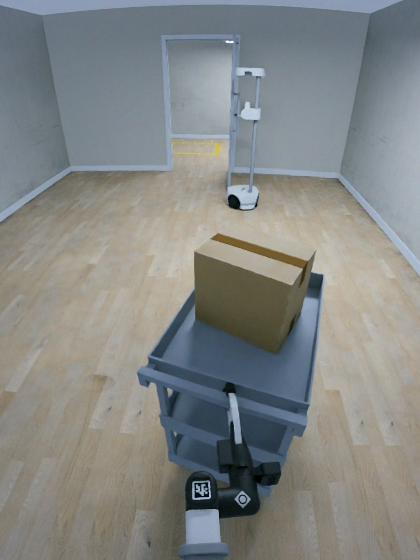

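Call:
move:
  blocking: false
  r2: {"base":{"translate_m":0.35,"strafe_m":-0.14},"pace":"slow","contact_limits":{"translate_m":0.6}}
  cameras: []

Call:
wait:
  seconds: 7
  cameras: ["r2_head_camera"]

Scene clock: 648.73 s.
move: r2 moving
r1.base_odometry: x=-1.920 y=-1.167 heading=+1.192
r1.turned_by_wheels: +0.000
r1.turned_by_imu: +0.000
r1.base_tilt: forward=-1.5 right=+1.2
r1.lidar_m: 1.45 0.47 1.90 3.03 3.06 3.78 2.66 2.92 1.87 1.67 1.69 1.63
r1.base_status: not commanded
r1.joint_positions: lift_m=+0.870 arm_m=+0.150 wrist_yaw_rad=+1.209 wrist_pitch_rad=+0.002 wrist_roll_rad=+0.000 gripper_m=-0.037
r1.joint_status: not commanded
r1.measured_speeds: all 0
r1.motor_effort: lift_m=+22(22) arm_m=-9(9) wheel_0=+7(7) wheel_1=-11(11) wheel_2=+13(13)
r1.servo_current: wrist_yaw_rad=137(137) wrist_pitch_rad=46(46) wrist_roll_rad=65(65) gripper_m=78(78)
r1.contact_limits: translate_m 1
r1.hand_pose: x=+0.5051 y=+0.2389 z=+1.0473 quat_wxyz=(+0.823, -0.001, +0.001, +0.569) (m; r1's base frame)
r1.wrist_depth_mm: - 200 220 163 303 357 442 / - 202 220 164 303 359 442 / - 202 220 166 296 359 442 / - 201 220 165 303 359 442 / - 202 220 166 304 359 445 / - 205 213 166 179 359 445 / - 206 178 163 298 147 449
r2.base_odometry: x=+0.722 y=+0.711 heading=-2.757
r2.turned_by_wheels: +0.001
r2.turned_by_imu: +0.002
r2.base_tilt: forward=-0.6 right=+0.0
r2.lidar_m: 0.51 0.62 2.94 1.21 0.59 0.46 0.43 0.47 0.73 1.83 2.02 0.46
r2.base_status: translate_m moving; strafe_m moving
r2.joint_positions: lift_m=+0.687 arm_m=+0.115 wrist_yaw_rad=+0.005 wrist_pitch_rad=+0.003 wrist_roll_rad=+1.570 gripper_m=-0.032
r2.joint_status: not commanded
r2.measured_speeds: translate_m=+0.048 strafe_m=-0.019 rotate_rad=-0.002 lift_m=+0.000 arm_m=+0.000 wrist_yaw_rad=+0.000 wrist_pitch_rad=+0.000 wrist_roll_rad=+0.000
r2.motor_effort: lift_m=+17(17) arm_m=-3(4) wheel_0=+19(19) wheel_1=+8(8) wheel_2=-11(11)
r2.servo_current: wrist_yaw_rad=65(65) wrist_pitch_rad=39(46) wrist_roll_rad=46(52) gripper_m=98(111)
r2.contact_limits: arm_m 0.2; translate_m 0.6
r2.hand_pose: x=+0.5747 y=-0.0860 z=+0.8644 quat_wxyz=(+0.707, +0.707, +0.003, +0.001) (m; r2's base frame)
r2.wrist_depth_mm: - - 504 111 167 - - / - 370 373 120 177 - - / - 404 404 127 190 - - / - 473 455 136 204 - - / - - 512 147 220 - - / - - 186 160 179 1576 512 / - - - - - 1576 459
pictures: none
No camera images: "cameras" was empty.

Scene clock: 653.23 s.
earlier move: r2 done
r1.base_odometry: x=-1.920 y=-1.167 heading=+1.192
r1.turned_by_wheels: +0.000
r1.turned_by_imu: +0.000
r1.base_tilt: forward=-1.5 right=+1.2
r1.lidar_m: 1.44 0.46 1.89 3.04 3.06 3.75 2.32 2.92 1.88 1.68 1.69 1.61
r1.base_status: not commanded
r1.joint_positions: lift_m=+0.870 arm_m=+0.150 wrist_yaw_rad=+1.209 wrist_pitch_rad=+0.002 wrist_roll_rad=+0.000 gripper_m=-0.037
r1.joint_status: not commanded
r1.measured_speeds: all 0
r1.on_its_own: wrist_yaw_rad is at rest, and its servo_current (130 mA) is outside its rest range (0 to 104 mA)
r1.motor_effort: lift_m=+22(22) arm_m=-9(9) wheel_0=+6(7) wheel_1=-11(11) wheel_2=+13(13)
r1.servo_current: wrist_yaw_rad=130(143) wrist_pitch_rad=39(52) wrist_roll_rad=46(65) gripper_m=78(85)
r1.contact_limits: translate_m 1
r1.hand_pose: x=+0.5051 y=+0.2389 z=+1.0473 quat_wxyz=(+0.823, -0.001, +0.001, +0.569) (m; r1's base frame)
r1.wrist_depth_mm: - 201 219 163 303 359 445 / - 201 220 163 303 357 439 / - 202 220 166 296 357 439 / - 201 220 164 303 359 442 / - 202 222 167 303 359 442 / - 205 213 166 180 362 442 / - 206 177 163 297 148 449
r2.base_odometry: x=+0.358 y=+0.710 heading=-2.758
r2.turned_by_wheels: -0.001
r2.turned_by_imu: -0.002
r2.base_tilt: forward=-0.7 right=+0.1
r2.lidar_m: 0.48 0.52 3.06 2.21 1.00 0.81 0.78 0.86 1.32 1.75 1.93 0.56
r2.base_status: done
r2.joint_positions: lift_m=+0.687 arm_m=+0.115 wrist_yaw_rad=-0.004 wrist_pitch_rad=+0.003 wrist_roll_rad=+1.570 gripper_m=-0.032
r2.joint_status: not commanded
r2.measured_speeds: all 0
r2.motor_effort: lift_m=+17(17) arm_m=+4(4) wheel_0=+2(19) wheel_1=+4(9) wheel_2=-9(15)
r2.servo_current: wrist_yaw_rad=52(65) wrist_pitch_rad=39(46) wrist_roll_rad=52(65) gripper_m=98(111)
r2.contact_limits: arm_m 0.2; translate_m 0.6
r2.hand_pose: x=+0.5739 y=-0.0886 z=+0.8644 quat_wxyz=(+0.707, +0.707, +0.000, -0.002) (m; r2's base frame)
r2.wrist_depth_mm: - - - 244 246 1336 1025 / - - - 180 242 1661 539 / - - - 177 238 831 - / - 439 436 176 235 842 - / - 449 445 173 232 831 - / - 452 185 169 178 - - / - - 459 - 226 - -
wait: 4.50 of 7 s (r2 has come to rest)
pictures: r2_head_camera
Images, in order (width x height): r2_head_camera 420x560.

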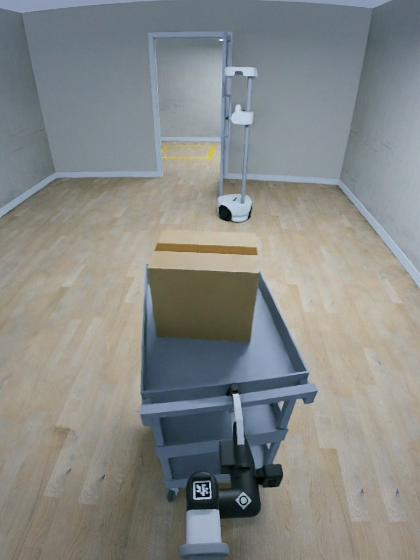

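Call:
move:
  blocking: false
  r2: {"base":{"translate_m":0.5,"strafe_m":0.06},"pace":"slow","contact_limits":{"translate_m":0.6}}
  cameras: []

Call:
wait:
  seconds: 7
  cameras: ["r2_head_camera"]

Scene clock: 658.33 s.
move: r2 moving
r1.base_odometry: x=-1.920 y=-1.167 heading=+1.192
r1.turned_by_wheels: +0.000
r1.turned_by_imu: +0.000
r1.base_tilt: forward=-1.5 right=+1.2
r1.lidar_m: 1.45 0.48 1.89 3.02 3.05 3.77 2.31 2.91 1.87 1.67 1.68 1.59
r1.base_status: not commanded
r1.joint_positions: lift_m=+0.870 arm_m=+0.150 wrist_yaw_rad=+1.209 wrist_pitch_rad=+0.002 wrist_roll_rad=+0.000 gripper_m=-0.037
r1.joint_status: not commanded
r1.measured_speeds: all 0
r1.motor_effort: lift_m=+22(22) arm_m=-9(9) wheel_0=+6(7) wheel_1=-11(11) wheel_2=+13(13)
r1.servo_current: wrist_yaw_rad=137(137) wrist_pitch_rad=46(52) wrist_roll_rad=59(59) gripper_m=78(78)
r1.contact_limits: translate_m 1
r1.hand_pose: x=+0.5051 y=+0.2389 z=+1.0473 quat_wxyz=(+0.823, -0.001, +0.001, +0.569) (m; r1's base frame)
r1.wrist_depth_mm: - 200 220 163 304 357 445 / - 201 220 164 301 357 439 / - 202 220 166 296 357 439 / - 202 221 166 303 359 442 / - 202 221 166 304 362 442 / - 205 212 166 180 362 442 / - 205 178 163 298 148 445
r2.base_odometry: x=+0.347 y=+0.704 heading=-2.758
r2.turned_by_wheels: -0.001
r2.turned_by_imu: +0.000
r2.base_tilt: forward=-0.7 right=+0.1
r2.lidar_m: 0.48 0.51 3.05 2.22 1.08 0.83 0.81 0.90 1.29 1.72 1.90 0.53
r2.base_status: translate_m moving; strafe_m moving
r2.joint_positions: lift_m=+0.687 arm_m=+0.115 wrist_yaw_rad=-0.005 wrist_pitch_rad=+0.003 wrist_roll_rad=+1.570 gripper_m=-0.032
r2.joint_status: not commanded
r2.measured_speeds: translate_m=+0.049 strafe_m=+0.005 rotate_rad=-0.001 lift_m=+0.000 arm_m=+0.000 wrist_yaw_rad=-0.012 wrist_pitch_rad=+0.000 wrist_roll_rad=+0.000
r2.motor_effort: lift_m=+17(17) arm_m=+4(4) wheel_0=+1(6) wheel_1=+5(7) wheel_2=-15(16)
r2.servo_current: wrist_yaw_rad=65(65) wrist_pitch_rad=39(46) wrist_roll_rad=65(65) gripper_m=91(98)
r2.contact_limits: arm_m 0.2; translate_m 0.6
r2.hand_pose: x=+0.5738 y=-0.0889 z=+0.8644 quat_wxyz=(+0.707, +0.707, -0.001, -0.003) (m; r2's base frame)
r2.wrist_depth_mm: - - - 186 250 1366 1060 / - - - 182 244 1661 1098 / - - - 179 238 820 - / - 436 436 177 236 831 - / - 442 439 173 231 831 - / - 449 187 169 179 - - / - - 459 - 224 - -
pictures: none
No camera images: "cameras" was empty.

Scene clock: 664.13 s.
earlier move: r2 done
r1.base_odometry: x=-1.920 y=-1.167 heading=+1.192
r1.turned_by_wheels: +0.000
r1.turned_by_imu: +0.000
r1.base_tilt: forward=-1.5 right=+1.2
r1.lidar_m: 1.43 0.47 1.89 3.03 3.06 3.75 1.88 2.91 1.87 1.69 1.69 1.60
r1.base_status: not commanded
r1.joint_positions: lift_m=+0.870 arm_m=+0.150 wrist_yaw_rad=+1.209 wrist_pitch_rad=+0.002 wrist_roll_rad=+0.000 gripper_m=-0.037
r1.joint_status: not commanded
r1.measured_speeds: all 0
r1.motor_effort: lift_m=+22(22) arm_m=-9(9) wheel_0=+7(7) wheel_1=-11(11) wheel_2=+13(13)
r1.servo_current: wrist_yaw_rad=104(150) wrist_pitch_rad=39(52) wrist_roll_rad=46(65) gripper_m=78(85)
r1.contact_limits: translate_m 1
r1.hand_pose: x=+0.5051 y=+0.2389 z=+1.0473 quat_wxyz=(+0.823, -0.001, +0.001, +0.569) (m; r1's base frame)
r1.wrist_depth_mm: - 201 220 163 303 359 445 / - 201 220 164 303 359 442 / - 202 220 166 294 362 442 / - 202 221 165 304 359 439 / - 202 220 166 304 359 445 / - 205 213 166 180 364 449 / - 206 178 163 298 148 449
r2.base_odometry: x=-0.083 y=+0.468 heading=-2.758
r2.turned_by_wheels: +0.001
r2.turned_by_imu: -0.002
r2.base_tilt: forward=-0.7 right=+0.0
r2.lidar_m: 0.40 0.50 2.89 2.85 1.64 1.28 1.27 1.40 1.91 1.86 2.03 0.54
r2.base_status: done
r2.joint_positions: lift_m=+0.687 arm_m=+0.115 wrist_yaw_rad=-0.009 wrist_pitch_rad=+0.003 wrist_roll_rad=+1.570 gripper_m=-0.032
r2.joint_status: not commanded
r2.measured_speeds: all 0
r2.motor_effort: lift_m=+17(17) arm_m=+4(4) wheel_0=+2(6) wheel_1=+4(8) wheel_2=-9(19)
r2.servo_current: wrist_yaw_rad=65(78) wrist_pitch_rad=46(46) wrist_roll_rad=52(65) gripper_m=98(104)
r2.contact_limits: arm_m 0.2; translate_m 0.6
r2.hand_pose: x=+0.5735 y=-0.0899 z=+0.8644 quat_wxyz=(+0.707, +0.707, -0.002, -0.004) (m; r2's base frame)
r2.wrist_depth_mm: - - - 291 - 1661 1160 / - - - 317 343 349 351 / - - - 227 301 1708 1182 / - - - 204 267 1708 535 / - - - 185 243 759 - / - 430 186 161 179 - - / - 410 407 - 209 132 -
wait: 5.80 of 7 s (r2 has come to rest)
pictures: r2_head_camera
Images, in order (width x height): r2_head_camera 420x560.

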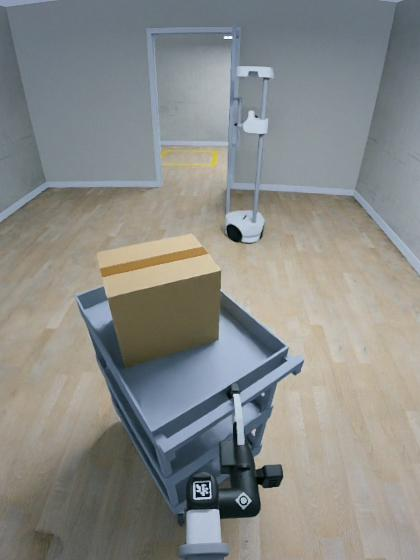

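Call:
move:
  blocking: false
  r2: {"base":{"translate_m":0.2,"strafe_m":0.2},"pace":"slow","contact_limits":{"translate_m":0.6}}
  cameras: []

Call:
wait:
  seconds: 7
  cameras: ["r2_head_camera"]

Scene clock: 668.83 s.
move: r2 moving
r1: as last shown
r1.lidar_m: 1.44 0.46 1.86 3.04 3.06 3.77 1.90 2.90 1.86 1.67 1.69 1.62
r1.motor_effort: lift_m=+22(22) arm_m=-9(9) wheel_0=+6(7) wheel_1=-11(11) wheel_2=+13(13)
r1.servo_current: wrist_yaw_rad=130(137) wrist_pitch_rad=46(52) wrist_roll_rad=59(59) gripper_m=72(85)
r1.contact_limits: translate_m 1
r1.wrist_depth_mm: - 201 220 163 303 355 442 / - 202 220 164 303 359 442 / - 202 220 166 294 355 445 / - 202 220 165 303 357 439 / - 202 220 166 303 359 442 / - 205 213 167 180 362 445 / - 206 178 163 298 148 452
r2.base_odometry: x=-0.088 y=+0.456 heading=-2.759
r2.turned_by_wheels: -0.001
r2.turned_by_imu: -0.001
r2.base_tilt: forward=-0.7 right=+0.1
r2.lidar_m: 0.40 0.47 2.90 2.84 1.68 1.30 1.28 1.42 1.93 1.88 2.04 0.58
r2.base_status: translate_m moving; strafe_m moving
r2.joint_positions: lift_m=+0.687 arm_m=+0.115 wrist_yaw_rad=-0.009 wrist_pitch_rad=+0.003 wrist_roll_rad=+1.570 gripper_m=-0.032
r2.joint_status: not commanded
r2.measured_speeds: translate_m=+0.036 strafe_m=+0.036 rotate_rad=-0.001 lift_m=+0.000 arm_m=+0.000 wrist_yaw_rad=+0.000 wrist_pitch_rad=+0.000 wrist_roll_rad=+0.000
r2.motor_effort: lift_m=+17(17) arm_m=+4(4) wheel_0=-7(9) wheel_1=+7(10) wheel_2=-13(15)
r2.servo_current: wrist_yaw_rad=59(65) wrist_pitch_rad=39(46) wrist_roll_rad=46(59) gripper_m=98(98)
r2.contact_limits: arm_m 0.2; translate_m 0.6
r2.hand_pose: x=+0.5735 y=-0.0899 z=+0.8644 quat_wxyz=(+0.707, +0.707, -0.002, -0.004) (m; r2's base frame)
r2.wrist_depth_mm: - - - 294 - 1661 1138 / - - - 317 345 353 359 / - - - 227 304 1708 1182 / - - - 203 268 1661 525 / - - - 184 241 768 - / - 430 185 162 179 - - / - 407 407 - 208 132 -
pictures: none
No camera images: "cameras" was empty.

Scene clock: 672.40 s.
earlier move: r2 done
r1.base_odometry: x=-1.920 y=-1.167 heading=+1.192
r1.turned_by_wheels: +0.000
r1.turned_by_imu: +0.000
r1.base_tilt: forward=-1.5 right=+1.2
r1.lidar_m: 1.44 0.45 1.88 3.03 3.07 2.10 1.77 2.92 1.87 1.65 1.68 1.62
r1.base_status: not commanded
r1.joint_positions: lift_m=+0.870 arm_m=+0.150 wrist_yaw_rad=+1.209 wrist_pitch_rad=+0.002 wrist_roll_rad=+0.000 gripper_m=-0.037
r1.joint_status: not commanded
r1.measured_speeds: all 0
r1.motor_effort: lift_m=+22(22) arm_m=-9(9) wheel_0=+6(7) wheel_1=-11(11) wheel_2=+13(13)
r1.servo_current: wrist_yaw_rad=104(143) wrist_pitch_rad=39(52) wrist_roll_rad=52(72) gripper_m=78(85)
r1.contact_limits: translate_m 1
r1.hand_pose: x=+0.5051 y=+0.2389 z=+1.0473 quat_wxyz=(+0.823, -0.001, +0.001, +0.569) (m; r1's base frame)
r1.wrist_depth_mm: - 201 220 163 303 357 442 / - 201 220 164 303 355 442 / - 202 220 167 296 359 442 / - 202 220 164 303 359 445 / - 202 220 166 304 359 445 / - 204 213 167 180 362 442 / - 206 177 163 298 148 449
r2.base_odometry: x=-0.193 y=+0.208 heading=-2.759
r2.turned_by_wheels: +0.000
r2.turned_by_imu: -0.001
r2.base_tilt: forward=-0.7 right=+0.0
r2.lidar_m: 0.41 0.54 2.69 2.63 1.88 1.50 1.45 1.59 2.14 2.08 2.26 0.59
r2.base_status: done
r2.joint_positions: lift_m=+0.687 arm_m=+0.115 wrist_yaw_rad=-0.009 wrist_pitch_rad=+0.003 wrist_roll_rad=+1.570 gripper_m=-0.032
r2.joint_status: not commanded
r2.measured_speeds: all 0
r2.motor_effort: lift_m=+17(17) arm_m=+4(4) wheel_0=-8(17) wheel_1=+4(10) wheel_2=-9(18)
r2.servo_current: wrist_yaw_rad=52(72) wrist_pitch_rad=39(52) wrist_roll_rad=46(59) gripper_m=91(98)
r2.contact_limits: arm_m 0.2; translate_m 0.6
r2.hand_pose: x=+0.5735 y=-0.0900 z=+0.8644 quat_wxyz=(+0.707, +0.707, -0.002, -0.004) (m; r2's base frame)
r2.wrist_depth_mm: - - - 285 - 1661 1138 / - - - 310 338 351 351 / - - - 223 298 1661 488 / - - - 202 264 1661 - / - - - 183 242 809 - / - 433 186 164 178 - - / - 413 413 - 210 132 -
wait: 3.57 of 7 s (r2 has come to rest)
pictures: r2_head_camera
Images, in order (width x height): r2_head_camera 420x560.

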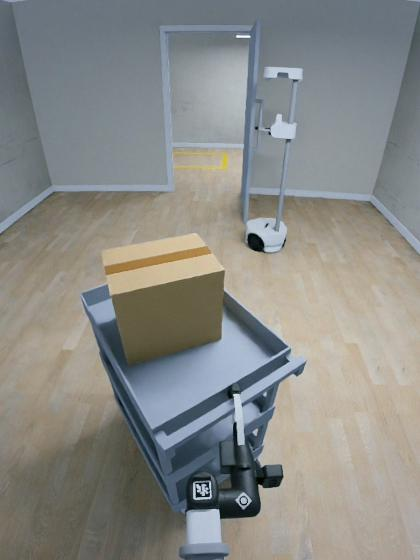

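Call:
move:
  blocking: false
  r2: {"base":{"translate_m":0.06,"strafe_m":0.2},"pace":"slow","contact_limits":{"translate_m":0.6}}
  cameras: []

Call:
wait:
  seconds: 7
  cameras: ["r2_head_camera"]

Scene clock: 677.80 s.
move: r2 moving
r1: as last shown
r1.lidar_m: 1.44 0.47 1.87 3.02 3.08 2.10 1.77 2.92 1.88 1.66 1.70 1.61
r1.motor_effort: lift_m=+22(22) arm_m=-9(9) wheel_0=+7(7) wheel_1=-11(11) wheel_2=+13(13)
r1.servo_current: wrist_yaw_rad=111(137) wrist_pitch_rad=39(46) wrist_roll_rad=39(59) gripper_m=78(85)
r1.contact_limits: translate_m 1
r1.wrist_depth_mm: - 201 219 163 301 357 439 / - 202 221 164 304 357 439 / - 201 220 166 296 355 442 / - 202 221 165 303 362 439 / - 201 221 166 304 359 442 / - 204 213 166 180 359 445 / - 205 178 163 300 148 449
r2.base_odometry: x=-0.192 y=+0.195 heading=-2.761
r2.turned_by_wheels: -0.002
r2.turned_by_imu: -0.001
r2.base_tilt: forward=-0.7 right=+0.1
r2.lidar_m: 0.41 0.53 2.68 2.61 1.92 1.51 1.46 1.59 2.11 2.09 2.28 0.58
r2.base_status: translate_m moving; strafe_m moving
r2.joint_positions: lift_m=+0.687 arm_m=+0.115 wrist_yaw_rad=-0.009 wrist_pitch_rad=+0.003 wrist_roll_rad=+1.570 gripper_m=-0.032
r2.joint_status: not commanded
r2.measured_speeds: translate_m=+0.014 strafe_m=+0.048 rotate_rad=+0.001 lift_m=+0.000 arm_m=+0.000 wrist_yaw_rad=+0.000 wrist_pitch_rad=+0.000 wrist_roll_rad=+0.000
r2.motor_effort: lift_m=+17(17) arm_m=+4(4) wheel_0=-13(17) wheel_1=+7(7) wheel_2=-13(14)
r2.servo_current: wrist_yaw_rad=59(65) wrist_pitch_rad=39(46) wrist_roll_rad=59(59) gripper_m=91(98)
r2.contact_limits: arm_m 0.2; translate_m 0.6
r2.hand_pose: x=+0.5735 y=-0.0900 z=+0.8644 quat_wxyz=(+0.707, +0.707, -0.002, -0.004) (m; r2's base frame)
r2.wrist_depth_mm: - - - 286 - 1618 1160 / - - - 310 342 349 353 / - - - 223 297 1661 488 / - - - 202 264 1708 - / - - - 180 241 798 - / - 433 186 163 179 - - / - 410 407 - 208 132 -
pictures: none
No camera images: "cameras" was empty.

Scene clock: 680.63 s.
earlier move: r2 done
r1.base_odometry: x=-1.920 y=-1.167 heading=+1.192
r1.turned_by_wheels: +0.000
r1.turned_by_imu: +0.000
r1.base_tilt: forward=-1.5 right=+1.2
r1.lidar_m: 1.45 0.47 1.87 3.04 3.06 1.82 1.71 2.93 1.89 1.68 1.70 1.62
r1.base_status: not commanded
r1.joint_positions: lift_m=+0.870 arm_m=+0.150 wrist_yaw_rad=+1.209 wrist_pitch_rad=+0.002 wrist_roll_rad=+0.000 gripper_m=-0.037
r1.joint_status: not commanded
r1.measured_speeds: all 0
r1.on_its_own: wrist_yaw_rad is at rest, and its servo_current (111 mA) is outside its rest range (0 to 104 mA)
r1.motor_effort: lift_m=+22(22) arm_m=-9(9) wheel_0=+6(7) wheel_1=-11(11) wheel_2=+13(13)
r1.servo_current: wrist_yaw_rad=111(143) wrist_pitch_rad=39(52) wrist_roll_rad=59(72) gripper_m=72(85)
r1.contact_limits: translate_m 1
r1.hand_pose: x=+0.5051 y=+0.2389 z=+1.0473 quat_wxyz=(+0.823, -0.001, +0.001, +0.569) (m; r1's base frame)
r1.wrist_depth_mm: - 201 220 163 303 357 442 / - 202 220 164 303 359 442 / - 202 220 166 296 359 439 / - 202 221 164 306 357 442 / - 202 220 166 304 359 442 / - 204 213 166 180 362 445 / - 205 178 163 298 148 452
r2.base_odometry: x=-0.175 y=+0.000 heading=-2.760
r2.turned_by_wheels: +0.001
r2.turned_by_imu: +0.000
r2.base_tilt: forward=-0.6 right=+0.1
r2.lidar_m: 0.43 0.62 2.46 2.43 1.94 1.53 1.51 1.64 2.32 2.29 2.47 0.58
r2.base_status: done
r2.joint_positions: lift_m=+0.687 arm_m=+0.115 wrist_yaw_rad=-0.008 wrist_pitch_rad=+0.003 wrist_roll_rad=+1.570 gripper_m=-0.032
r2.joint_status: not commanded
r2.measured_speeds: all 0
r2.motor_effort: lift_m=+17(17) arm_m=+3(4) wheel_0=-9(17) wheel_1=+2(9) wheel_2=-6(14)
r2.servo_current: wrist_yaw_rad=52(72) wrist_pitch_rad=46(46) wrist_roll_rad=39(65) gripper_m=98(104)
r2.contact_limits: arm_m 0.2; translate_m 0.6
r2.hand_pose: x=+0.5736 y=-0.0896 z=+0.8644 quat_wxyz=(+0.707, +0.707, -0.002, -0.004) (m; r2's base frame)
r2.wrist_depth_mm: - - - 276 312 315 317 / - - - 277 287 1576 1160 / - - - 204 268 1708 517 / - - - 189 252 778 - / - 445 445 180 238 854 - / - 436 186 167 178 - - / - 424 421 - 215 132 -
wait: 2.83 of 7 s (r2 has come to rest)
pictures: r2_head_camera
Images, in order (width x height): r2_head_camera 420x560.

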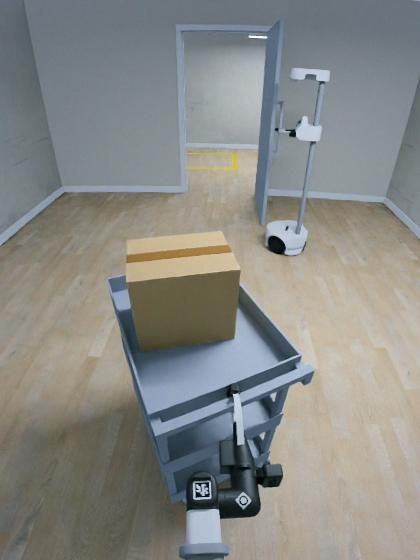

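Call:
move:
  blocking: false
  r2: {"base":{"translate_m":-0.4},"pace":"slow","contact_limits":{"translate_m":0.6}}
  cameras: []

Call:
wait:
  seconds: 7
  cameras: ["r2_head_camera"]

Scene clock: 689.77 s.
move: r2 moving
r1.base_odometry: x=-1.920 y=-1.167 heading=+1.192
r1.turned_by_wheels: +0.000
r1.turned_by_imu: +0.000
r1.base_tilt: forward=-1.5 right=+1.2
r1.lidar_m: 1.45 0.46 1.88 3.03 3.07 1.79 1.73 2.95 1.85 1.67 1.71 1.60
r1.base_status: not commanded
r1.joint_positions: lift_m=+0.870 arm_m=+0.150 wrist_yaw_rad=+1.209 wrist_pitch_rad=+0.002 wrist_roll_rad=+0.000 gripper_m=-0.037
r1.joint_status: not commanded
r1.measured_speeds: all 0
r1.motor_effort: lift_m=+22(22) arm_m=-9(9) wheel_0=+7(7) wheel_1=-11(11) wheel_2=+13(13)
r1.servo_current: wrist_yaw_rad=124(150) wrist_pitch_rad=46(52) wrist_roll_rad=72(72) gripper_m=72(78)
r1.contact_limits: translate_m 1
r1.hand_pose: x=+0.5051 y=+0.2389 z=+1.0473 quat_wxyz=(+0.823, -0.001, +0.001, +0.569) (m; r1's base frame)
r1.wrist_depth_mm: - 200 220 163 304 359 445 / - 202 220 164 301 359 439 / - 201 220 166 297 357 442 / - 202 220 165 303 357 442 / - 202 221 166 303 362 445 / - 205 213 166 180 362 445 / - 206 178 163 298 148 449
r2.base_odometry: x=-0.164 y=+0.005 heading=-2.760
r2.turned_by_wheels: +0.000
r2.turned_by_imu: +0.001
r2.base_tilt: forward=-0.6 right=+0.0
r2.lidar_m: 0.45 0.53 2.50 2.40 1.92 1.48 1.48 1.59 2.32 2.28 2.46 0.56
r2.base_status: translate_m moving
r2.joint_positions: lift_m=+0.687 arm_m=+0.115 wrist_yaw_rad=+0.000 wrist_pitch_rad=+0.003 wrist_roll_rad=+1.570 gripper_m=-0.032
r2.joint_status: not commanded
r2.measured_speeds: translate_m=-0.048 strafe_m=+0.001 rotate_rad=+0.005 lift_m=+0.000 arm_m=+0.000 wrist_yaw_rad=+0.027 wrist_pitch_rad=+0.000 wrist_roll_rad=+0.000
r2.motor_effort: lift_m=+17(17) arm_m=+3(4) wheel_0=-13(13) wheel_1=-7(8) wheel_2=+12(12)
r2.servo_current: wrist_yaw_rad=33(59) wrist_pitch_rad=39(52) wrist_roll_rad=59(59) gripper_m=98(98)
r2.contact_limits: arm_m 0.2; translate_m 0.6
r2.hand_pose: x=+0.5743 y=-0.0873 z=+0.8644 quat_wxyz=(+0.707, +0.707, +0.001, -0.001) (m; r2's base frame)
r2.wrist_depth_mm: - - - 278 303 310 309 / - - - 272 281 1618 1160 / - - - 202 265 1808 504 / - - - 188 249 788 - / - 445 445 180 238 820 - / - 439 186 168 178 - - / - - 430 - 218 132 -
pictures: none
No camera images: "cameras" was empty.

Scene clock: 694.57 s.
earlier move: r2 done
r1.base_odometry: x=-1.920 y=-1.167 heading=+1.192
r1.turned_by_wheels: +0.000
r1.turned_by_imu: +0.000
r1.base_tilt: forward=-1.6 right=+1.2
r1.lidar_m: 1.45 0.48 1.88 3.02 3.07 2.33 2.06 2.93 1.88 1.66 1.70 1.61
r1.base_status: not commanded
r1.joint_positions: lift_m=+0.870 arm_m=+0.150 wrist_yaw_rad=+1.209 wrist_pitch_rad=+0.002 wrist_roll_rad=+0.000 gripper_m=-0.037
r1.joint_status: not commanded
r1.measured_speeds: all 0
r1.motor_effort: lift_m=+22(22) arm_m=-9(9) wheel_0=+7(7) wheel_1=-11(11) wheel_2=+13(13)
r1.servo_current: wrist_yaw_rad=98(150) wrist_pitch_rad=39(52) wrist_roll_rad=46(72) gripper_m=78(85)
r1.contact_limits: translate_m 1
r1.hand_pose: x=+0.5051 y=+0.2389 z=+1.0473 quat_wxyz=(+0.823, -0.001, +0.001, +0.569) (m; r1's base frame)
r1.wrist_depth_mm: - 202 220 163 303 357 442 / - 202 220 163 303 359 445 / - 202 220 166 296 357 439 / - 202 220 165 304 359 439 / - 202 220 166 304 359 445 / - 205 213 167 180 364 445 / - 206 177 163 300 148 449
r2.base_odometry: x=+0.196 y=+0.149 heading=-2.759
r2.turned_by_wheels: +0.001
r2.turned_by_imu: +0.004
r2.base_tilt: forward=-0.7 right=+0.0
r2.lidar_m: 0.48 0.48 2.50 2.49 1.41 1.11 1.09 1.19 1.80 2.24 2.42 0.55
r2.base_status: done
r2.joint_positions: lift_m=+0.687 arm_m=+0.115 wrist_yaw_rad=+0.009 wrist_pitch_rad=+0.003 wrist_roll_rad=+1.570 gripper_m=-0.032
r2.joint_status: not commanded
r2.measured_speeds: all 0
r2.motor_effort: lift_m=+17(17) arm_m=-3(4) wheel_0=+0(13) wheel_1=-4(8) wheel_2=+9(18)
r2.servo_current: wrist_yaw_rad=59(78) wrist_pitch_rad=33(52) wrist_roll_rad=52(65) gripper_m=98(104)
r2.contact_limits: arm_m 0.2; translate_m 0.6
r2.hand_pose: x=+0.5750 y=-0.0849 z=+0.8644 quat_wxyz=(+0.707, +0.707, +0.004, +0.002) (m; r2's base frame)
r2.wrist_depth_mm: - - - 264 270 1336 1042 / - - - 254 260 1661 1078 / - - - 189 251 1708 - / - - 449 182 242 842 - / - 445 445 177 236 820 - / - 442 185 170 179 - - / - - 445 - 222 - -
wait: 4.80 of 7 s (r2 has come to rest)
pictures: r2_head_camera
Images, in order (width x height): r2_head_camera 420x560.

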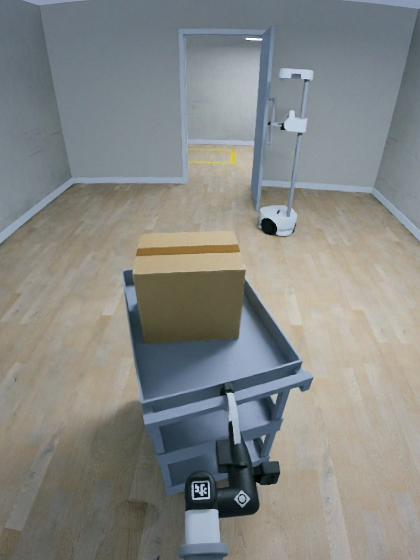

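Call:
move:
  blocking: false
  r2: {"base":{"translate_m":0.04,"strafe_m":0.14},"pace":"slow","contact_limits":{"translate_m":0.6}}
  cameras: []

Call:
wait:
  seconds: 7
  cameras: ["r2_head_camera"]

Scene clock: 699.57 s.
move: r2 moving
r1: as last shown
r1.base_tilt: forward=-1.5 right=+1.2
r1.lidar_m: 1.42 0.47 1.88 3.02 3.07 2.39 2.10 2.92 1.88 1.67 1.69 1.61
r1.motor_effort: lift_m=+22(22) arm_m=-9(9) wheel_0=+6(7) wheel_1=-11(11) wheel_2=+13(13)
r1.servo_current: wrist_yaw_rad=130(143) wrist_pitch_rad=46(46) wrist_roll_rad=46(59) gripper_m=72(78)
r1.contact_limits: translate_m 1
r1.wrist_depth_mm: - 200 220 163 303 355 445 / - 201 220 164 303 359 439 / - 202 220 166 294 359 439 / - 202 220 165 304 362 442 / - 203 221 166 304 359 442 / - 204 213 167 180 359 445 / - 206 178 163 297 148 445
r2.base_odometry: x=+0.198 y=+0.137 heading=-2.760
r2.turned_by_wheels: +0.000
r2.turned_by_imu: +0.000
r2.base_tilt: forward=-0.6 right=+0.1
r2.lidar_m: 0.45 3.23 2.49 2.48 1.44 1.11 1.09 1.18 1.79 2.25 2.47 0.55
r2.base_status: translate_m moving; strafe_m moving
r2.joint_positions: lift_m=+0.687 arm_m=+0.115 wrist_yaw_rad=+0.003 wrist_pitch_rad=+0.003 wrist_roll_rad=+1.570 gripper_m=-0.032
r2.joint_status: not commanded
r2.measured_speeds: translate_m=+0.014 strafe_m=+0.048 rotate_rad=-0.001 lift_m=+0.000 arm_m=+0.000 wrist_yaw_rad=-0.012 wrist_pitch_rad=+0.000 wrist_roll_rad=+0.000
r2.motor_effort: lift_m=+17(17) arm_m=-3(4) wheel_0=-6(9) wheel_1=+8(10) wheel_2=-6(8)
r2.servo_current: wrist_yaw_rad=52(59) wrist_pitch_rad=39(46) wrist_roll_rad=39(52) gripper_m=98(98)
r2.contact_limits: arm_m 0.2; translate_m 0.6
r2.hand_pose: x=+0.5746 y=-0.0865 z=+0.8644 quat_wxyz=(+0.707, +0.707, +0.002, +0.000) (m; r2's base frame)
r2.wrist_depth_mm: - - - 267 276 1336 307 / - - - 258 265 1618 1138 / - - - 191 252 1661 - / - - 445 182 244 809 - / - 442 445 178 236 831 - / - 442 185 169 179 - - / - - 442 - 220 - -
pictures: none
No camera images: "cameras" was empty.

Scene clock: 701.77 s.
earlier move: r2 done
r1.base_odometry: x=-1.920 y=-1.167 heading=+1.192
r1.turned_by_wheels: +0.000
r1.turned_by_imu: +0.000
r1.base_tilt: forward=-1.5 right=+1.2
r1.lidar_m: 1.43 0.46 1.87 3.04 3.04 2.24 2.05 2.96 1.87 1.67 1.69 1.61
r1.base_status: not commanded
r1.joint_positions: lift_m=+0.870 arm_m=+0.150 wrist_yaw_rad=+1.209 wrist_pitch_rad=+0.002 wrist_roll_rad=+0.000 gripper_m=-0.037
r1.joint_status: not commanded
r1.measured_speeds: all 0
r1.on_its_own: wrist_yaw_rad is at rest, and its servo_current (130 mA) is outside its rest range (0 to 104 mA)
r1.motor_effort: lift_m=+22(22) arm_m=-9(9) wheel_0=+6(7) wheel_1=-11(11) wheel_2=+13(13)
r1.servo_current: wrist_yaw_rad=130(143) wrist_pitch_rad=39(52) wrist_roll_rad=46(65) gripper_m=78(78)
r1.contact_limits: translate_m 1
r1.hand_pose: x=+0.5051 y=+0.2389 z=+1.0473 quat_wxyz=(+0.823, -0.001, +0.001, +0.569) (m; r1's base frame)
r1.wrist_depth_mm: - 201 220 163 303 357 439 / - 201 220 163 304 357 442 / - 202 220 166 296 359 439 / - 202 221 165 303 355 439 / - 202 221 167 304 359 445 / - 204 214 166 180 362 445 / - 206 178 164 297 148 449
r2.base_odometry: x=+0.211 y=+0.005 heading=-2.760
r2.turned_by_wheels: +0.000
r2.turned_by_imu: -0.001
r2.base_tilt: forward=-0.7 right=+0.1
r2.lidar_m: 0.49 3.05 2.39 2.35 1.47 1.13 1.12 1.22 1.79 2.38 2.60 0.56
r2.base_status: done
r2.joint_positions: lift_m=+0.687 arm_m=+0.115 wrist_yaw_rad=-0.010 wrist_pitch_rad=+0.003 wrist_roll_rad=+1.570 gripper_m=-0.032
r2.joint_status: not commanded
r2.measured_speeds: all 0
r2.motor_effort: lift_m=+17(17) arm_m=-3(4) wheel_0=-5(16) wheel_1=+6(10) wheel_2=-11(16)
r2.servo_current: wrist_yaw_rad=59(78) wrist_pitch_rad=46(46) wrist_roll_rad=33(59) gripper_m=98(98)
r2.contact_limits: arm_m 0.2; translate_m 0.6
r2.hand_pose: x=+0.5734 y=-0.0904 z=+0.8644 quat_wxyz=(+0.707, +0.707, -0.003, -0.005) (m; r2's base frame)
r2.wrist_depth_mm: - - - 177 238 1618 1182 / - - - 175 236 1661 - / - - - 174 234 820 - / - 442 439 231 232 831 - / - 452 449 171 229 831 - / - 462 185 169 179 - - / - - 469 - 228 549 -
wait: 2.20 of 7 s (r2 has come to rest)
pictures: r2_head_camera
Images, in order (width x height): r2_head_camera 420x560.

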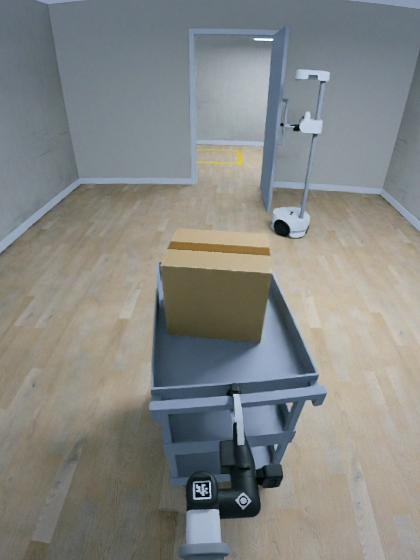

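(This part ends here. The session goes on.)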